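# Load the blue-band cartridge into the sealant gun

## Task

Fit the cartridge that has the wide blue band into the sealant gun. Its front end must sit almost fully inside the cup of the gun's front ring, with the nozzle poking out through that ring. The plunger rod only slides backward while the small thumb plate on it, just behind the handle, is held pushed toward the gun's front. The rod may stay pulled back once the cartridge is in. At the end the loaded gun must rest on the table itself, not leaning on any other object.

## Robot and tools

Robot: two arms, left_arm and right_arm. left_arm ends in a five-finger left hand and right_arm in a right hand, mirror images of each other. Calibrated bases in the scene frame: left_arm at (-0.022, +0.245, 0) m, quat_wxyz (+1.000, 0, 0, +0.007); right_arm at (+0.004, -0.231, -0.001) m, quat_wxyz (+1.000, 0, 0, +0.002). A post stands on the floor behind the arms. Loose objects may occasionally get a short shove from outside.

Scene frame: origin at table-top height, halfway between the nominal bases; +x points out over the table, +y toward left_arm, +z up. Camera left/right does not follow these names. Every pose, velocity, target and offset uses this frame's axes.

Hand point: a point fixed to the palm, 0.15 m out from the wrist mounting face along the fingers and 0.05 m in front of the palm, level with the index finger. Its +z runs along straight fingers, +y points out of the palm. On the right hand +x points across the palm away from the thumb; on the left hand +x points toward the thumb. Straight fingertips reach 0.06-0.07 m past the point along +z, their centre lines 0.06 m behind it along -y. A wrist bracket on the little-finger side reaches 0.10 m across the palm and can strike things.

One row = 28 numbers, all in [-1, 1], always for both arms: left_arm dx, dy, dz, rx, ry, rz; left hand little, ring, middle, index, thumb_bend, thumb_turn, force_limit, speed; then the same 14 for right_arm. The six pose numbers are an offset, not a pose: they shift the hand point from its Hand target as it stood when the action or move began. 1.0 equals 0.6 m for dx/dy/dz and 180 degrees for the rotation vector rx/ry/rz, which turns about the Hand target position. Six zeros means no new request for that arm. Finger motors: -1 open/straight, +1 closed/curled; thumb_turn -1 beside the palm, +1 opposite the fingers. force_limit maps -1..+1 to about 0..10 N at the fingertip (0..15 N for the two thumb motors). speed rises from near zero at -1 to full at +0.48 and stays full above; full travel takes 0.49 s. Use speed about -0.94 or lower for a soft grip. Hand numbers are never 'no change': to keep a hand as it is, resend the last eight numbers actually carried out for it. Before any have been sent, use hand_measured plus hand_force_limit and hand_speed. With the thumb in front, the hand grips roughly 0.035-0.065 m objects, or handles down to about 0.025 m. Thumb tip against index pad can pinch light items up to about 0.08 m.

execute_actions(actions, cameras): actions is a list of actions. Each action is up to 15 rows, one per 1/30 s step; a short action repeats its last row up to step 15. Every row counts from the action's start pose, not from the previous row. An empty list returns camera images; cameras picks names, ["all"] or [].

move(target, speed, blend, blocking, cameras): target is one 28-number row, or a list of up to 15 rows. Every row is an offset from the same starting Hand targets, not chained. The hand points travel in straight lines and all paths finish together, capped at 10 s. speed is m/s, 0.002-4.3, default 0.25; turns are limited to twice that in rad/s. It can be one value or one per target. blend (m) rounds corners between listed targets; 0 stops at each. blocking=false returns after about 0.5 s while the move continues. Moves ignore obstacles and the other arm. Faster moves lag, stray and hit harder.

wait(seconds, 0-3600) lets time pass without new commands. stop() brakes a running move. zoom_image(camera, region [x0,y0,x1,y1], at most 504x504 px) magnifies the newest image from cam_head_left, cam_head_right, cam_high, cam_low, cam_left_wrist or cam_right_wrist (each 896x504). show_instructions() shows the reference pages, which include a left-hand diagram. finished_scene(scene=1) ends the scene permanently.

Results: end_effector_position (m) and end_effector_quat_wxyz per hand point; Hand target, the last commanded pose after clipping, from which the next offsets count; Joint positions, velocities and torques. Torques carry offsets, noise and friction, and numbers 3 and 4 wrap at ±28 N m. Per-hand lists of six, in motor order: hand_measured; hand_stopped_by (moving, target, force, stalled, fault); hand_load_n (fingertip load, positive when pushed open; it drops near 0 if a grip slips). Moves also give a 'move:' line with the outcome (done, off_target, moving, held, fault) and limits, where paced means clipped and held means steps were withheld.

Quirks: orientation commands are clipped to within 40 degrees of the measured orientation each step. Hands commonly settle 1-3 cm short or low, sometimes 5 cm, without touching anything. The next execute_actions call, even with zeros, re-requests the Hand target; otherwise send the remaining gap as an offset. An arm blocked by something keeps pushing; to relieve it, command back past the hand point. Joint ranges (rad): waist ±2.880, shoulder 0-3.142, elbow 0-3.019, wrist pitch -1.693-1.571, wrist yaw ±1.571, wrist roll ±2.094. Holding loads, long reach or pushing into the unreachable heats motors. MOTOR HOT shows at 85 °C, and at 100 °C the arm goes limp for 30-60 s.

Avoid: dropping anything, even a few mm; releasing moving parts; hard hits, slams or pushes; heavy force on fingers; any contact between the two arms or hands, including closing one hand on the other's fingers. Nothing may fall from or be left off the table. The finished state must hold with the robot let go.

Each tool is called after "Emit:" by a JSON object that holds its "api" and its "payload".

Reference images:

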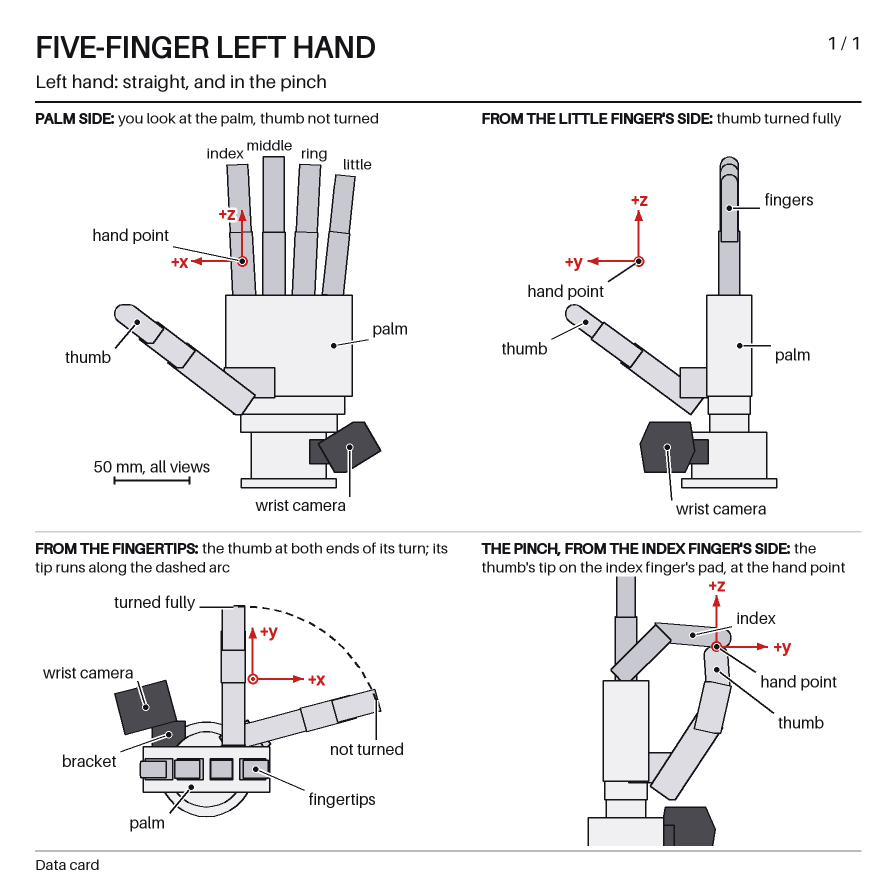

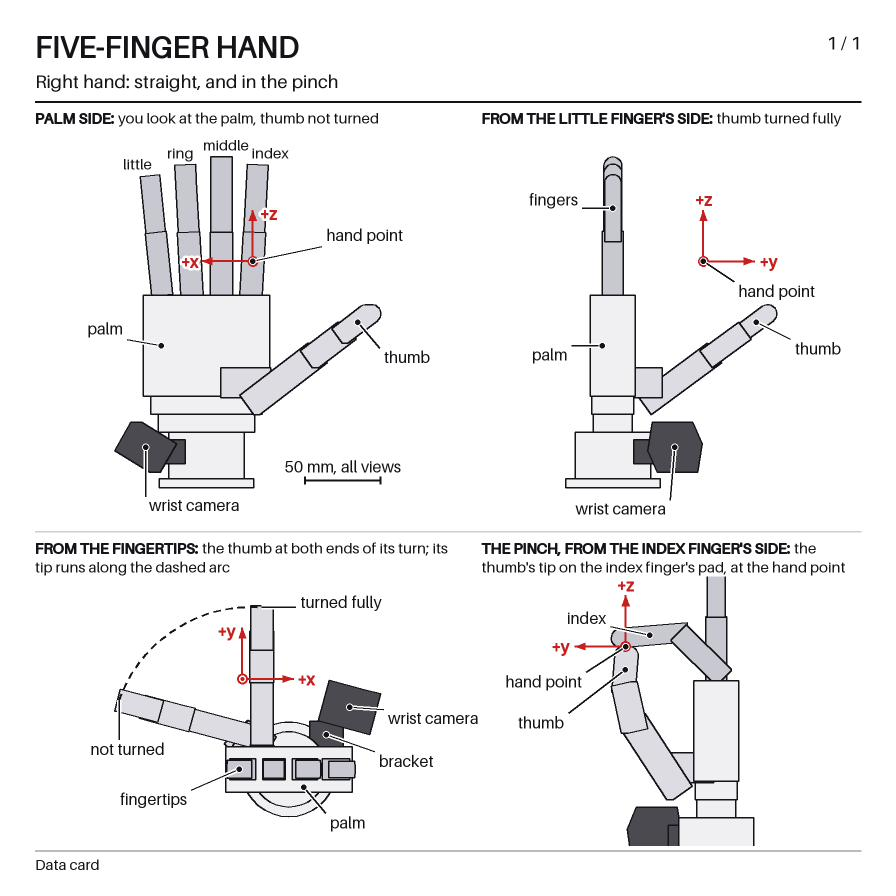

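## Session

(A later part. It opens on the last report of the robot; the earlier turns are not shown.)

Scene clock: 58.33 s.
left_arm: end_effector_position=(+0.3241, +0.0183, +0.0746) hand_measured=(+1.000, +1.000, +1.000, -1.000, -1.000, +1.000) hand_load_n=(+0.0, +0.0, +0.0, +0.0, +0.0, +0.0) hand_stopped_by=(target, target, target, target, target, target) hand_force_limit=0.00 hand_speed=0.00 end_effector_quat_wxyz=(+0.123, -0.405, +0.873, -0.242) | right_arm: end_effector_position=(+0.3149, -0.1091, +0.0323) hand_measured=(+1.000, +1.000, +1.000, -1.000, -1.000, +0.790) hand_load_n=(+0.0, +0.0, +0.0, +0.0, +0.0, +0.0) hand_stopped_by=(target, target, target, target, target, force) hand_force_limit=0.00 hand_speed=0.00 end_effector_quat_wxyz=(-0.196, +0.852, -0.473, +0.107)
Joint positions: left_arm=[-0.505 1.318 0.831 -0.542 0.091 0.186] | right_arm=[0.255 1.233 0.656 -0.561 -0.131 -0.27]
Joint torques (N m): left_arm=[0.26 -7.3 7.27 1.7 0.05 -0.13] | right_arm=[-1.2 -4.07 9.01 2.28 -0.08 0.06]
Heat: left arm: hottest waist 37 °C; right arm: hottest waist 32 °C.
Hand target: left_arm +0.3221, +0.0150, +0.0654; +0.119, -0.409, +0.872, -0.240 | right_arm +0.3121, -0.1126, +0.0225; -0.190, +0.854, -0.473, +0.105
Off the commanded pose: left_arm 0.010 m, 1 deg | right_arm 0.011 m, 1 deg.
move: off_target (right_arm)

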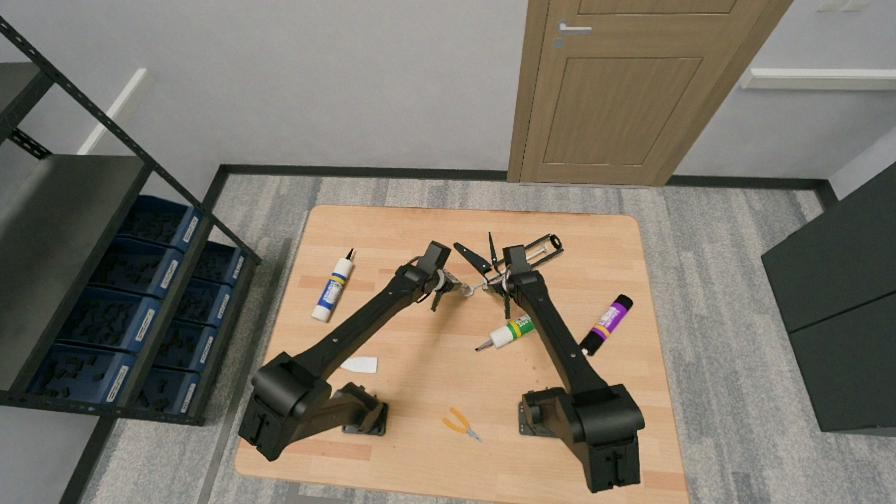

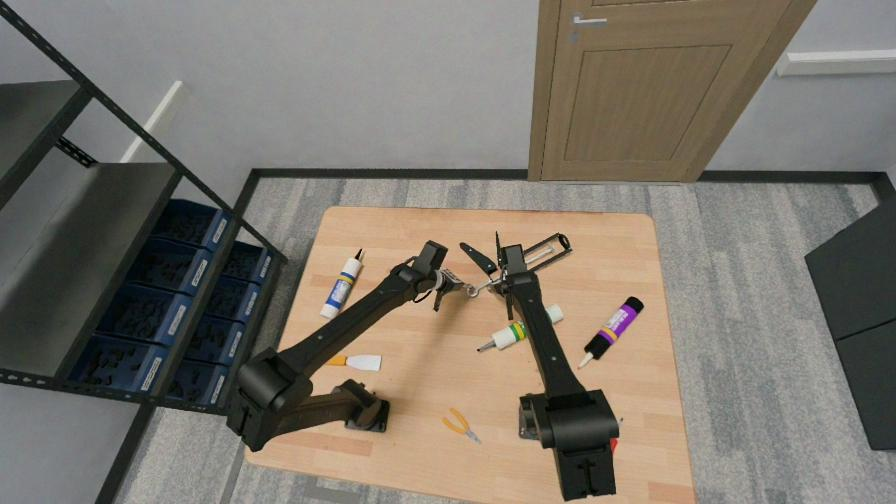

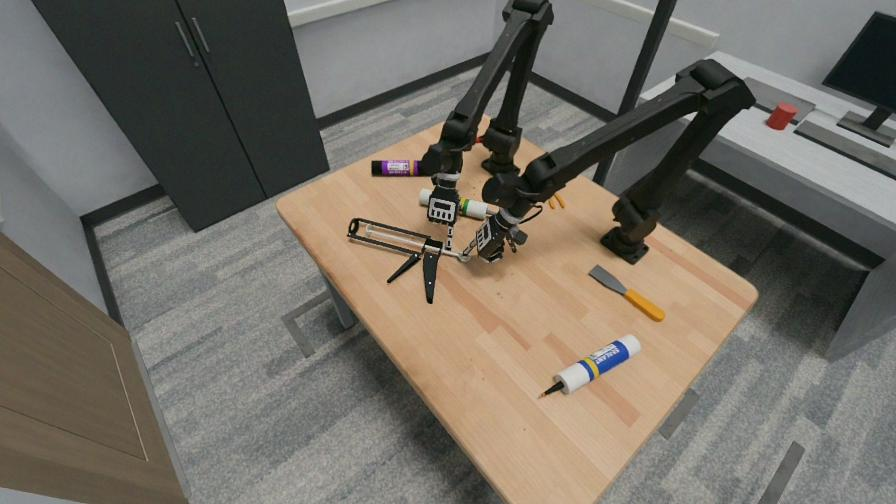

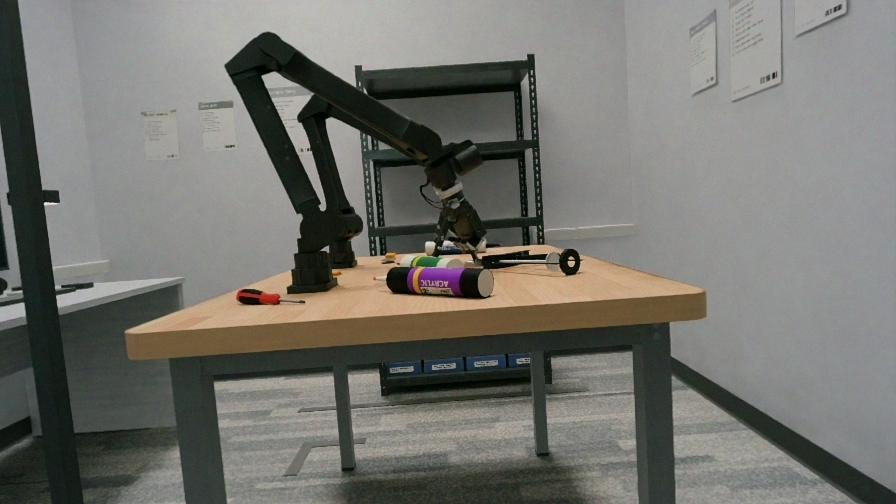

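Emit:
{"api": "move", "payload": {"target": [-0.007,-0.002,-0.018,0,0,0,1,1,1,-1,-1,1,0,0,0,0,0,0,0,0,1,1,1,-1,-1,0.9,0,0], "cameras": ["cam_head_left","cam_head_right","cam_high"], "speed": 0.03}}

Emit:
{"api": "zoom_image", "payload": {"camera": "cam_head_left", "region": [456, 276, 480, 300]}}

Emit:
{"api": "zoom_image", "payload": {"camera": "cam_head_right", "region": [460, 276, 484, 300]}}

Emit:
{"api": "zoom_image", "payload": {"camera": "cam_high", "region": [450, 240, 480, 270]}}

Scene clock: 59.93 s.
left_arm: end_effector_position=(+0.3207, +0.0168, +0.0645) hand_measured=(+1.000, +1.000, +1.000, -1.000, -1.000, +1.000) hand_load_n=(+0.0, +0.0, +0.0, +0.0, +0.0, +0.0) hand_stopped_by=(target, target, target, target, target, target) hand_force_limit=0.00 hand_speed=0.00 end_effector_quat_wxyz=(+0.124, -0.405, +0.873, -0.242) | right_arm: end_effector_position=(+0.3149, -0.1091, +0.0323) hand_measured=(+1.000, +1.000, +1.000, -1.000, -1.000, +0.790) hand_load_n=(+0.0, +0.0, +0.0, +0.0, +0.0, +0.0) hand_stopped_by=(target, target, target, target, target, force) hand_force_limit=0.00 hand_speed=0.00 end_effector_quat_wxyz=(-0.196, +0.852, -0.473, +0.107)
Joint positions: left_arm=[-0.513 1.326 0.808 -0.508 0.086 0.178] | right_arm=[0.255 1.233 0.656 -0.561 -0.131 -0.27]
Joint torques (N m): left_arm=[0.15 -7.18 7.12 1.65 0.07 -0.15] | right_arm=[-1.26 -4.07 9.01 2.28 -0.08 0.06]
Heat: left arm: hottest waist 37 °C; right arm: hottest waist 32 °C.
Hand target: left_arm +0.3180, +0.0138, +0.0547; +0.119, -0.409, +0.872, -0.240 | right_arm +0.3121, -0.1126, +0.0225; -0.190, +0.854, -0.473, +0.105
Off the commanded pose: left_arm 0.011 m, 1 deg | right_arm 0.011 m, 1 deg.
move: off_target (left_arm)

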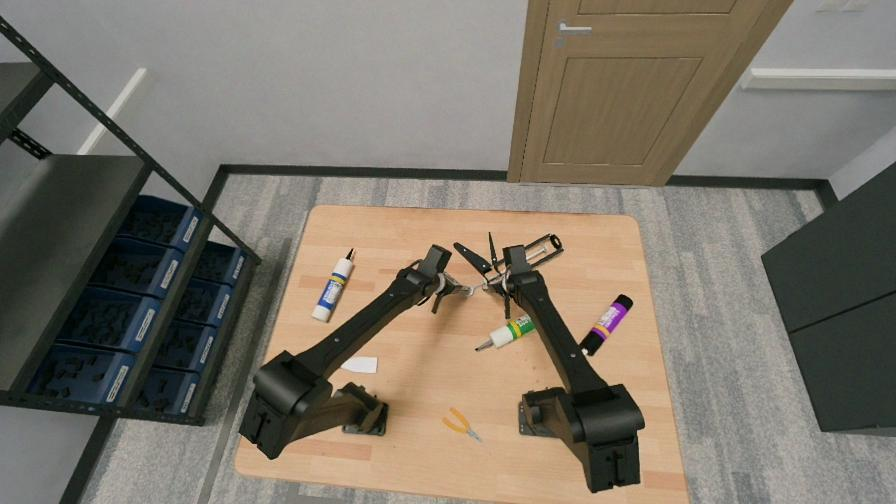

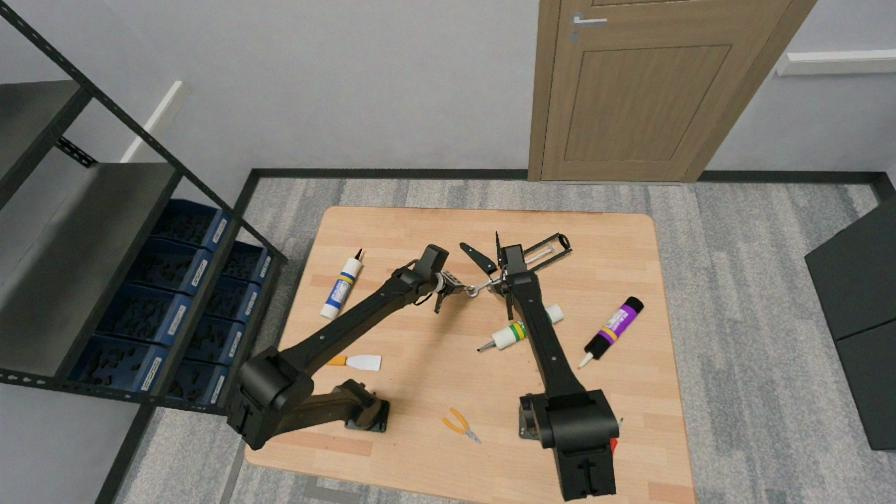

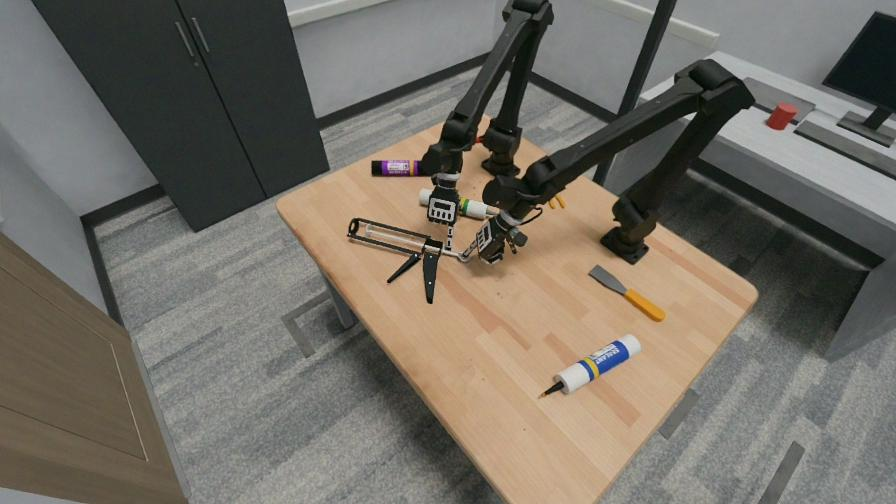

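Scaled by 21.000 from the camera's image (finer frame: 1280x720).

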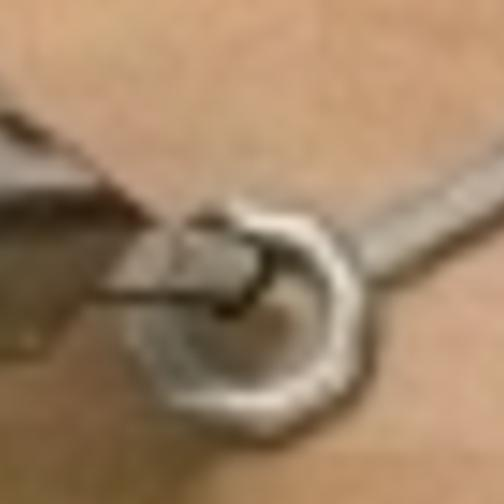

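Scaled by 21.000 from the camera's image (finer frame: 1280x720).

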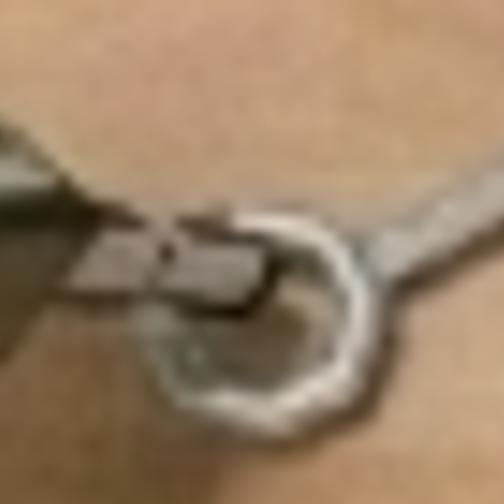

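Scaled by 16.800 from the camera's image (finer frame: 1280x720).

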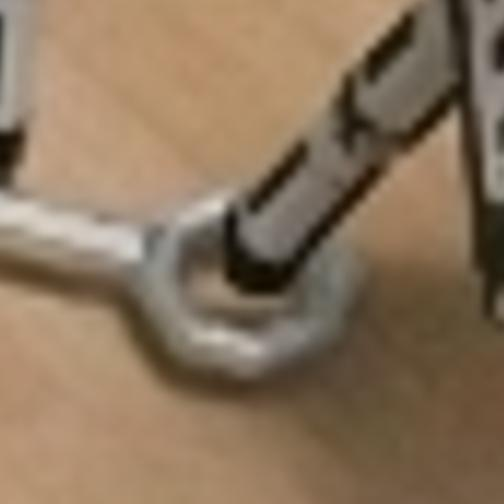

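Emit:
{"api": "move", "payload": {"target": [-0.002,-0.004,-0.025,0,0,0,1,1,1,-1,-1,1,0,0,0,0,0,0,0,0,1,1,1,-1,-1,0.9,0,0], "cameras": ["cam_head_left","cam_head_right","cam_high"], "speed": 0.03}}

Emit:
{"api": "zoom_image", "payload": {"camera": "cam_head_left", "region": [456, 276, 480, 300]}}

Emit:
{"api": "zoom_image", "payload": {"camera": "cam_high", "region": [450, 240, 480, 270]}}

Scene clock: 61.13 s.
left_arm: end_effector_position=(+0.3199, +0.0142, +0.0496) hand_measured=(+1.000, +1.000, +1.000, -1.000, -1.000, +1.000) hand_load_n=(+0.0, +0.0, +0.0, +0.0, +0.0, +0.0) hand_stopped_by=(target, target, target, target, target, target) hand_force_limit=0.00 hand_speed=0.00 end_effector_quat_wxyz=(+0.124, -0.405, +0.873, -0.243) | right_arm: end_effector_position=(+0.3149, -0.1091, +0.0323) hand_measured=(+1.000, +1.000, +1.000, -1.000, -1.000, +0.790) hand_load_n=(+0.0, +0.0, +0.0, +0.0, +0.0, +0.0) hand_stopped_by=(target, target, target, target, target, force) hand_force_limit=0.00 hand_speed=0.00 end_effector_quat_wxyz=(-0.196, +0.852, -0.473, +0.107)
Joint positions: left_arm=[-0.52 1.351 0.786 -0.459 0.083 0.172] | right_arm=[0.255 1.233 0.656 -0.561 -0.131 -0.27]
Joint torques (N m): left_arm=[-0.09 -6.83 6.83 1.76 0.04 -0.15] | right_arm=[-1.26 -4.07 9.01 2.29 -0.08 0.06]
Heat: left arm: hottest waist 37 °C; right arm: hottest waist 32 °C.
Hand target: left_arm +0.3168, +0.0115, +0.0397; +0.119, -0.409, +0.872, -0.240 | right_arm +0.3121, -0.1126, +0.0225; -0.190, +0.854, -0.473, +0.105
Off the commanded pose: left_arm 0.011 m, 1 deg | right_arm 0.011 m, 1 deg.
move: off_target (left_arm)

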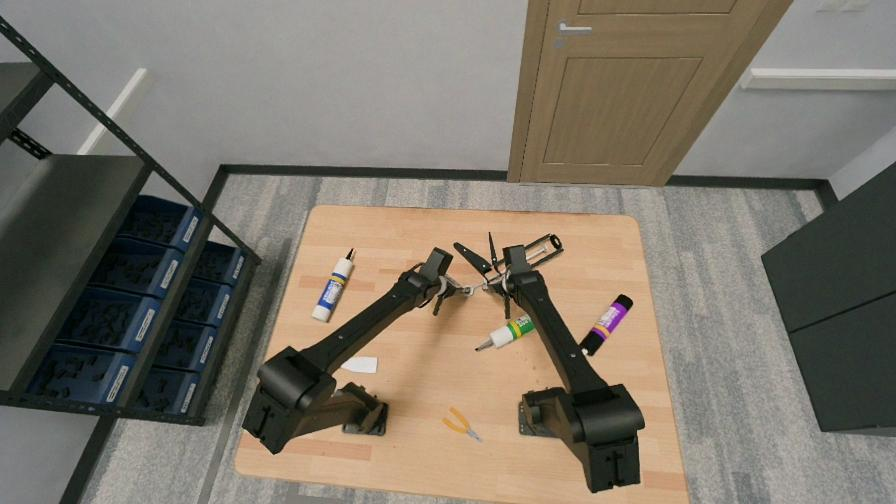

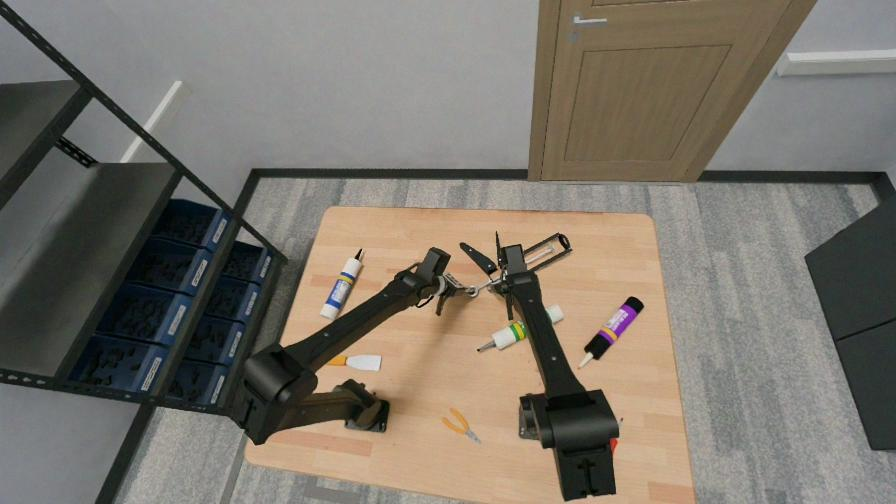

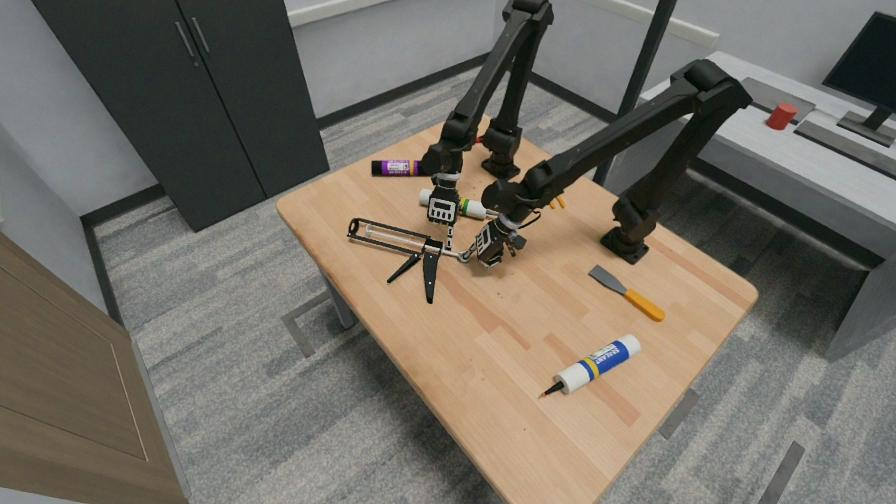

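Scaled by 21.000 from the camera's image (finer frame: 1280x720).

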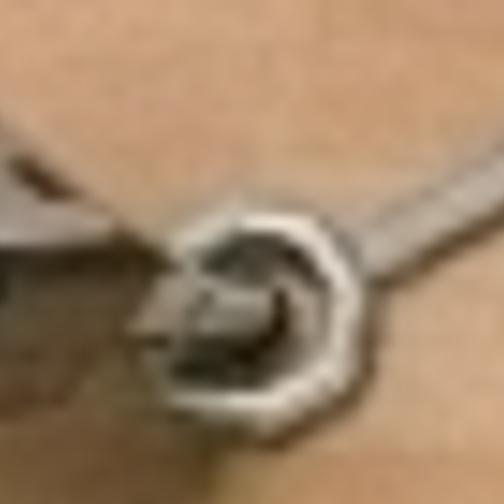

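Scaled by 16.800 from the camera's image (finer frame: 1280x720).

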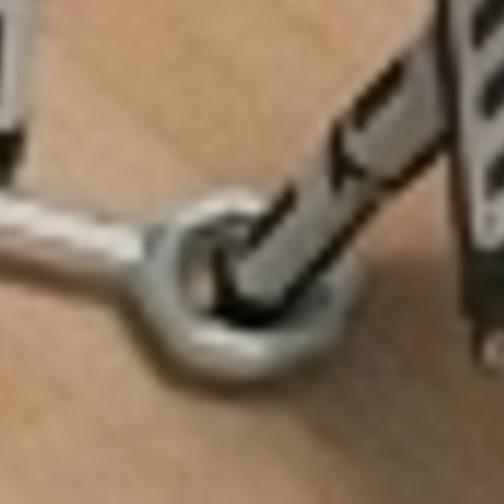

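Emit:
{"api": "move", "payload": {"target": [-0.001,0.001,-0.015,0,0,0,1,1,1,-1,-1,1,0,0,0,0,0,0,0,0,1,1,1,-1,-1,0.9,0,0], "cameras": ["cam_head_left","cam_high"], "speed": 0.03}}

Emit:
{"api": "zoom_image", "payload": {"camera": "cam_head_left", "region": [456, 266, 500, 310]}}

Emit:
{"api": "zoom_image", "payload": {"camera": "cam_high", "region": [435, 235, 480, 280]}}

Scene clock: 62.07 s.
left_arm: end_effector_position=(+0.3197, +0.0140, +0.0412) hand_measured=(+1.000, +1.000, +1.000, -1.000, -1.000, +1.000) hand_load_n=(+0.0, +0.0, +0.0, -0.5, +0.0, +0.0) hand_stopped_by=(target, target, target, target, target, target) hand_force_limit=0.00 hand_speed=0.00 end_effector_quat_wxyz=(+0.124, -0.405, +0.872, -0.243) | right_arm: end_effector_position=(+0.3149, -0.1091, +0.0323) hand_measured=(+1.000, +1.000, +1.000, -1.000, -1.000, +0.790) hand_load_n=(+0.0, +0.0, +0.0, +0.0, +0.0, +0.0) hand_stopped_by=(target, target, target, target, target, force) hand_force_limit=0.00 hand_speed=0.00 end_effector_quat_wxyz=(-0.196, +0.852, -0.473, +0.107)
Joint positions: left_arm=[-0.521 1.365 0.772 -0.43 0.083 0.171] | right_arm=[0.255 1.233 0.656 -0.561 -0.131 -0.27]
Joint torques (N m): left_arm=[0.26 -6.83 6.68 1.85 0.06 -0.13] | right_arm=[-1.2 -4.07 9.01 2.28 -0.08 0.06]
Heat: left arm: hottest waist 37 °C; right arm: hottest waist 32 °C.
Hand target: left_arm +0.3163, +0.0120, +0.0308; +0.119, -0.409, +0.872, -0.240 | right_arm +0.3121, -0.1126, +0.0225; -0.190, +0.854, -0.473, +0.105
Off the commanded pose: left_arm 0.011 m, 1 deg | right_arm 0.011 m, 1 deg.
move: off_target (left_arm)

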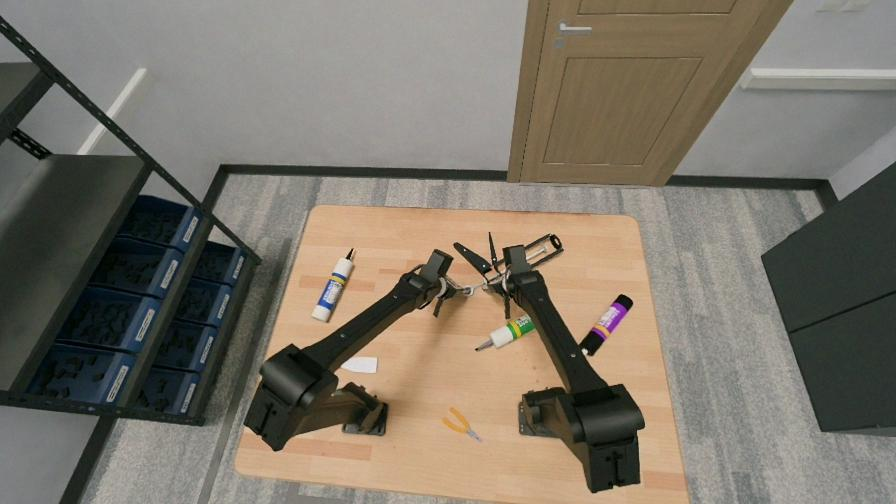

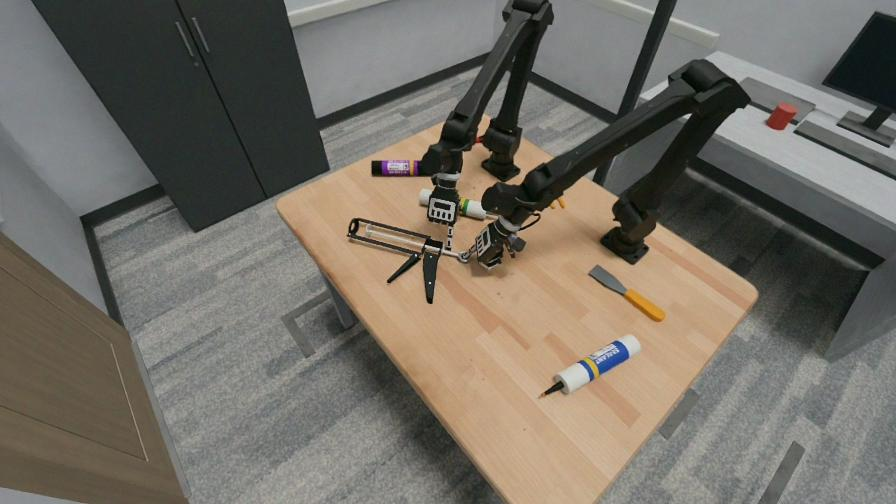

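Scaled by 11.455 from the camera's image (finer frame: 1280x720).

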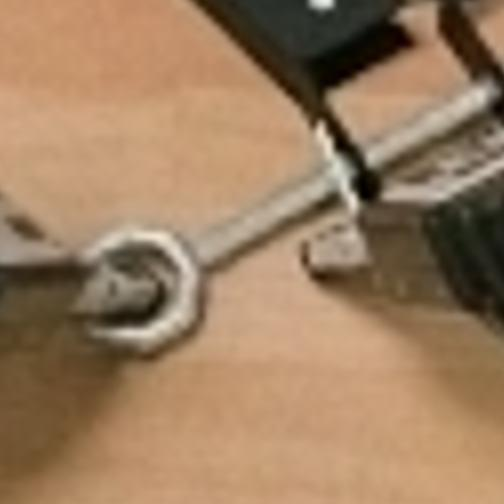

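Scaled by 11.200 from the camera's image (finer frame: 1280x720).

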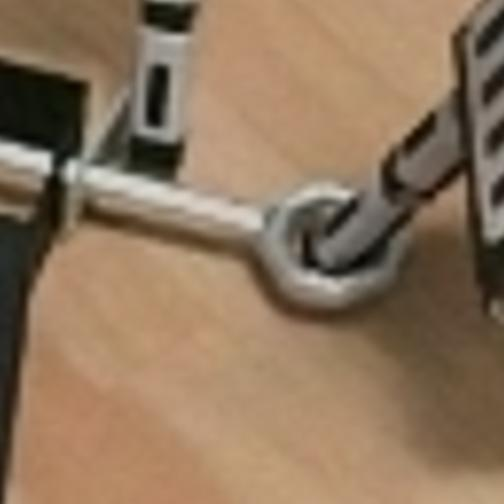

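Emit:
{"api": "move", "payload": {"target": [0,0,0,0,0,0,1,1,1,-1,-1,1,0,0,0.0133,-0.0213,0,0,0,0,1,1,1,-1,-1,0.9,0,0], "cameras": ["cam_head_left","cam_high","cam_low"], "speed": 0.03}}

Emit:
{"api": "zoom_image", "payload": {"camera": "cam_head_left", "region": [456, 266, 500, 310]}}

Emit:
{"api": "zoom_image", "payload": {"camera": "cam_high", "region": [435, 235, 480, 280]}}

Emit:
{"api": "zoom_image", "payload": {"camera": "cam_low", "region": [430, 220, 510, 280]}}

Scene clock: 63.33 s.
left_arm: end_effector_position=(+0.3207, +0.0123, +0.0417) hand_measured=(+1.000, +1.000, +1.000, -1.000, -1.000, +1.000) hand_load_n=(+0.0, +0.0, +0.0, +0.0, +0.0, +0.0) hand_stopped_by=(target, target, target, target, target, target) hand_force_limit=0.00 hand_speed=0.00 end_effector_quat_wxyz=(+0.126, -0.405, +0.872, -0.246) | right_arm: end_effector_position=(+0.3162, -0.1155, +0.0295) hand_measured=(+1.000, +1.000, +1.000, -1.000, -1.000, +0.790) hand_load_n=(+0.0, +0.5, +0.0, +0.0, +0.0, +0.0) hand_stopped_by=(target, target, target, target, target, force) hand_force_limit=0.00 hand_speed=0.00 end_effector_quat_wxyz=(-0.199, +0.855, -0.469, +0.101)
Joint positions: left_arm=[-0.523 1.365 0.771 -0.423 0.083 0.169] | right_arm=[0.227 1.243 0.656 -0.56 -0.157 -0.303]
Joint torques (N m): left_arm=[0.73 -6.95 6.56 1.57 0.04 -0.07] | right_arm=[-2.67 -3.9 10.09 2.03 0.22 -0.02]
Heat: left arm: hottest waist 37 °C; right arm: hottest waist 32 °C.
Hand target: left_arm +0.3162, +0.0121, +0.0306; +0.119, -0.409, +0.872, -0.240 | right_arm +0.3201, -0.1254, +0.0225; -0.190, +0.854, -0.473, +0.105
Off the commanded pose: left_arm 0.012 m, 1 deg | right_arm 0.013 m, 1 deg.
move: off_target (right_arm)

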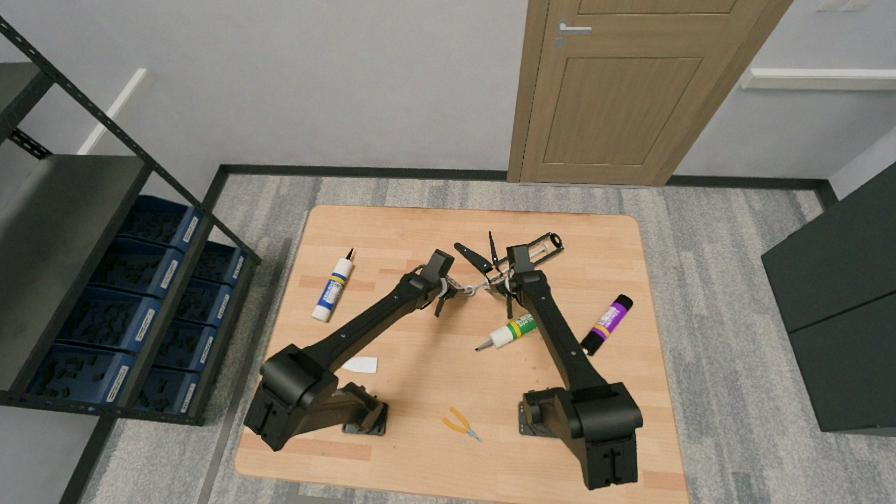

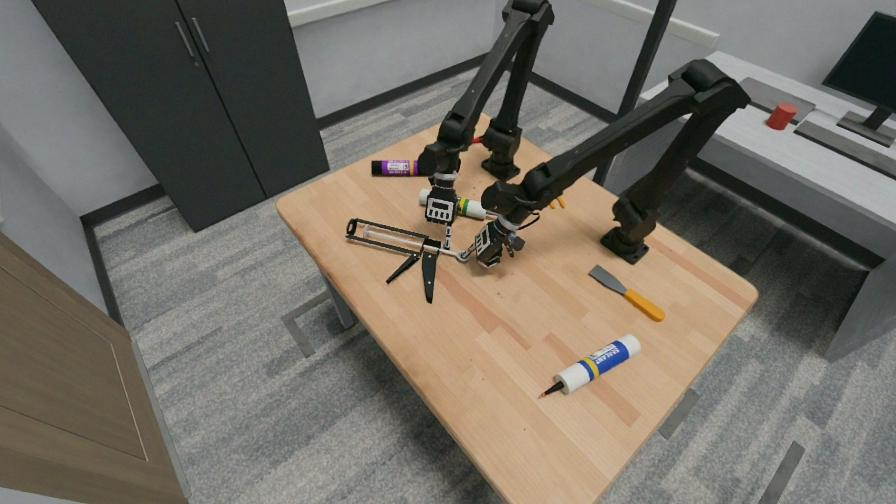

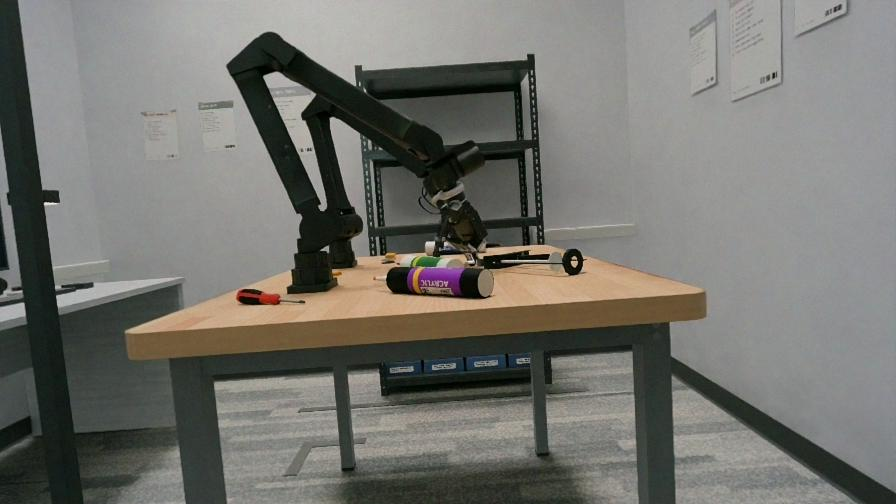

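Scaled by 11.455 from the camera's image (finer frame: 1280x720).

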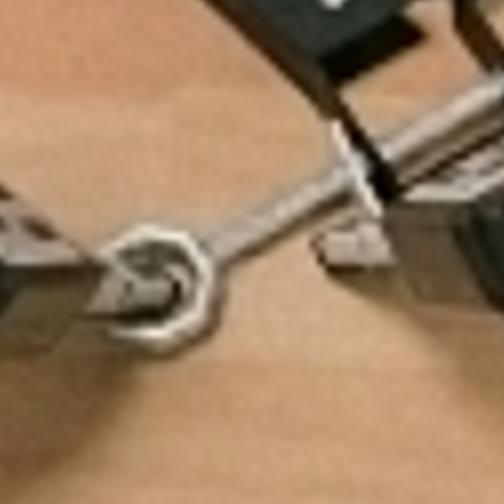

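Scaled by 11.200 from the camera's image (finer frame: 1280x720).

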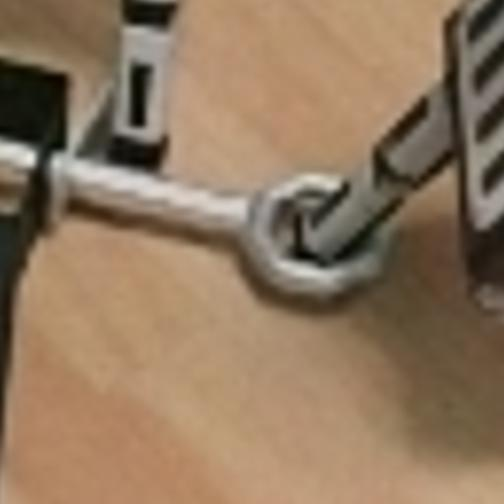

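Scaled by 6.300 from the camera's image (finer frame: 1280x720).

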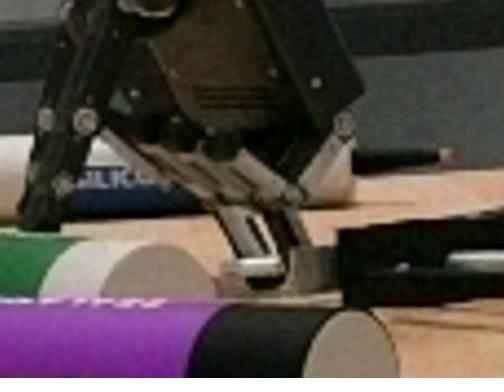

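Emit:
{"api": "move", "payload": {"target": [-0.009,0.014,0,0,0,0,1,1,1,-1,-1,1,0,0,0.0177,-0.0284,0,0,0,0,1,1,1,-1,-1,0.9,0,0], "cameras": ["cam_head_left","cam_high","cam_low"], "speed": 0.03}}

Emit:
{"api": "zoom_image", "payload": {"camera": "cam_head_left", "region": [456, 236, 580, 310]}}

Emit:
{"api": "zoom_image", "payload": {"camera": "cam_high", "region": [340, 210, 480, 290]}}

Emit:
{"api": "zoom_image", "payload": {"camera": "cam_low", "region": [430, 220, 600, 280]}}

Scene clock: 64.80 s.
left_arm: end_effector_position=(+0.3205, +0.0088, +0.0414) hand_measured=(+1.000, +1.000, +1.000, -1.000, -1.000, +1.000) hand_load_n=(+0.5, +0.0, +0.0, +0.0, +0.0, +0.0) hand_stopped_by=(target, target, target, target, target, target) hand_force_limit=0.00 hand_speed=0.00 end_effector_quat_wxyz=(+0.122, -0.401, +0.871, -0.255) | right_arm: end_effector_position=(+0.3171, -0.1247, +0.0247) hand_measured=(+1.000, +1.000, +1.000, -1.000, -1.000, +0.790) hand_load_n=(+0.0, +0.0, +0.0, +0.0, +0.0, +0.0) hand_stopped_by=(target, target, target, target, target, force) hand_force_limit=0.00 hand_speed=0.00 end_effector_quat_wxyz=(-0.204, +0.858, -0.462, +0.090)
Joint positions: left_arm=[-0.523 1.365 0.766 -0.405 0.099 0.169] | right_arm=[0.185 1.262 0.656 -0.56 -0.199 -0.354]
Joint torques (N m): left_arm=[1.14 -8.94 5.39 0.81 -0.33 0.05] | right_arm=[-4.01 -3.9 11.73 1.68 0.94 -0.04]
Heat: left arm: hottest waist 37 °C; right arm: hottest waist 32 °C.
Hand target: left_arm +0.3107, +0.0206, +0.0306; +0.119, -0.409, +0.872, -0.240 | right_arm +0.3306, -0.1424, +0.0224; -0.190, +0.854, -0.473, +0.105
Off the commanded pose: left_arm 0.019 m, 2 deg | right_arm 0.022 m, 3 deg.
move: off_target (left_arm, right_arm)

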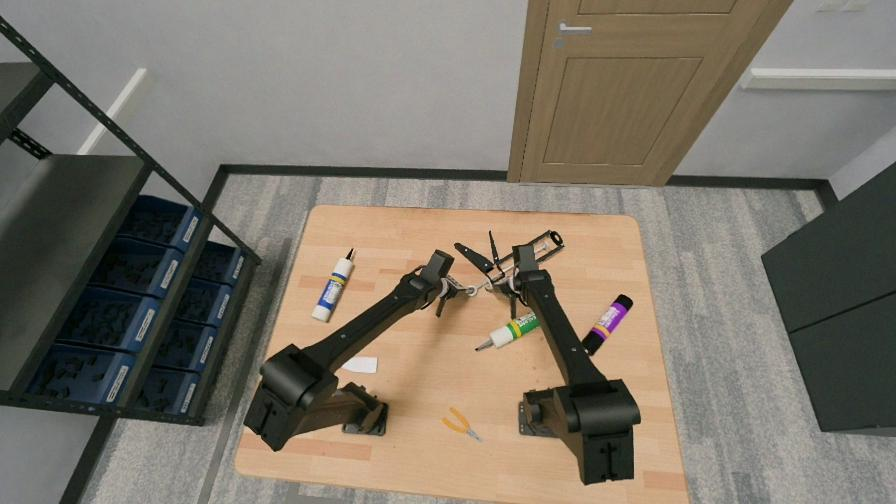

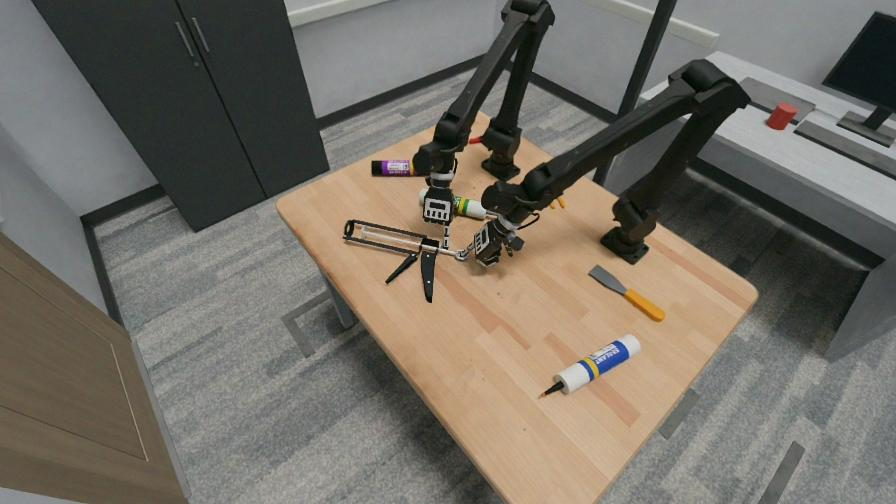

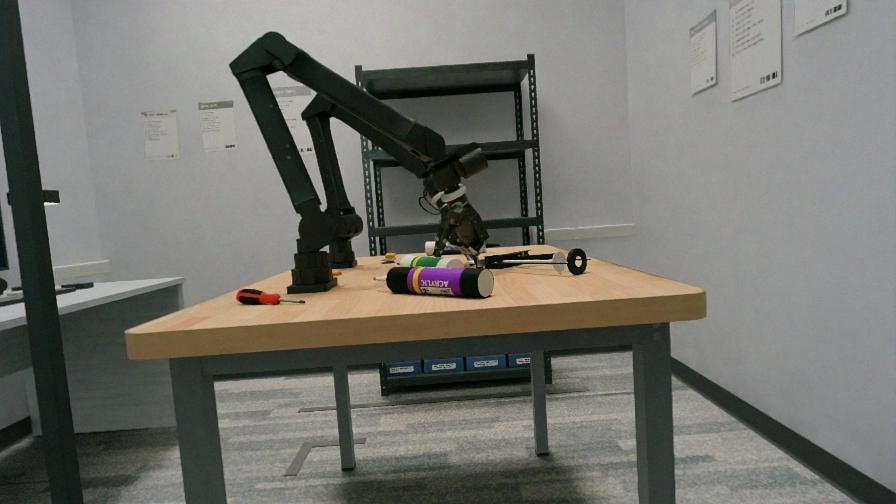

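Scaled by 4.065 from the camera's image (finer frame: 1280x720).

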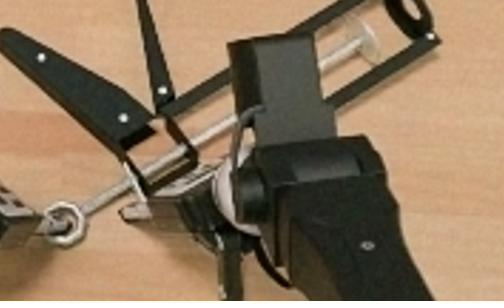

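Scaled by 3.600 from the camera's image (finer frame: 1280x720).

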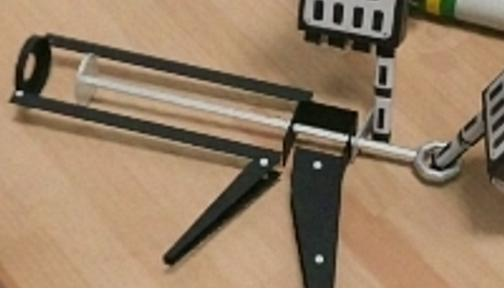

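Scaled by 2.965 from the camera's image (finer frame: 1280x720).

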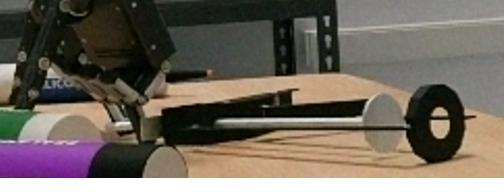

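Emit:
{"api": "zoom_image", "payload": {"camera": "cam_head_left", "region": [462, 266, 502, 306]}}

Emit:
{"api": "zoom_image", "payload": {"camera": "cam_high", "region": [425, 230, 470, 275]}}

Emit:
{"api": "zoom_image", "payload": {"camera": "cam_low", "region": [450, 235, 500, 275]}}

Scaled by 12.600 from the camera's image (finer frame: 1280x720).

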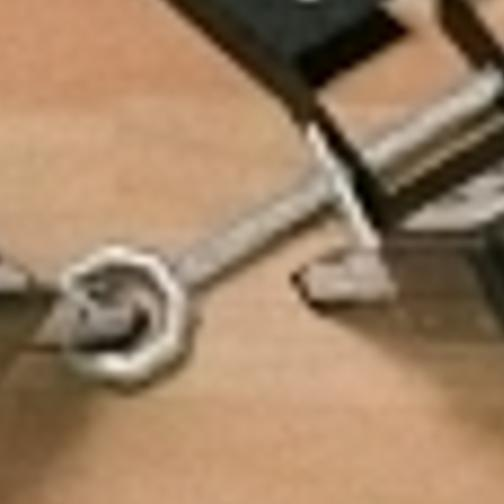

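Scaled by 11.200 from the camera's image (finer frame: 1280x720).

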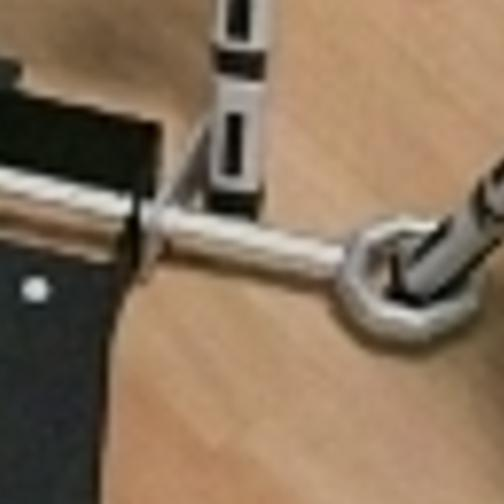

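Scaled by 10.080 from the camera's image (finer frame: 1280x720).

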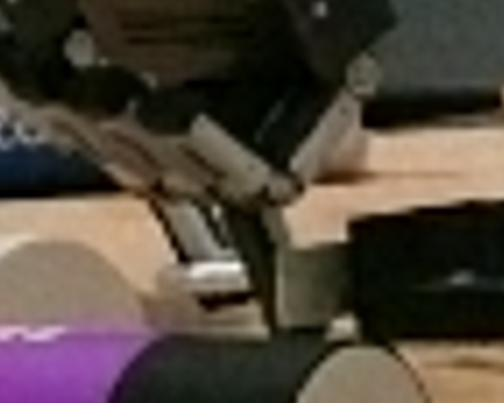

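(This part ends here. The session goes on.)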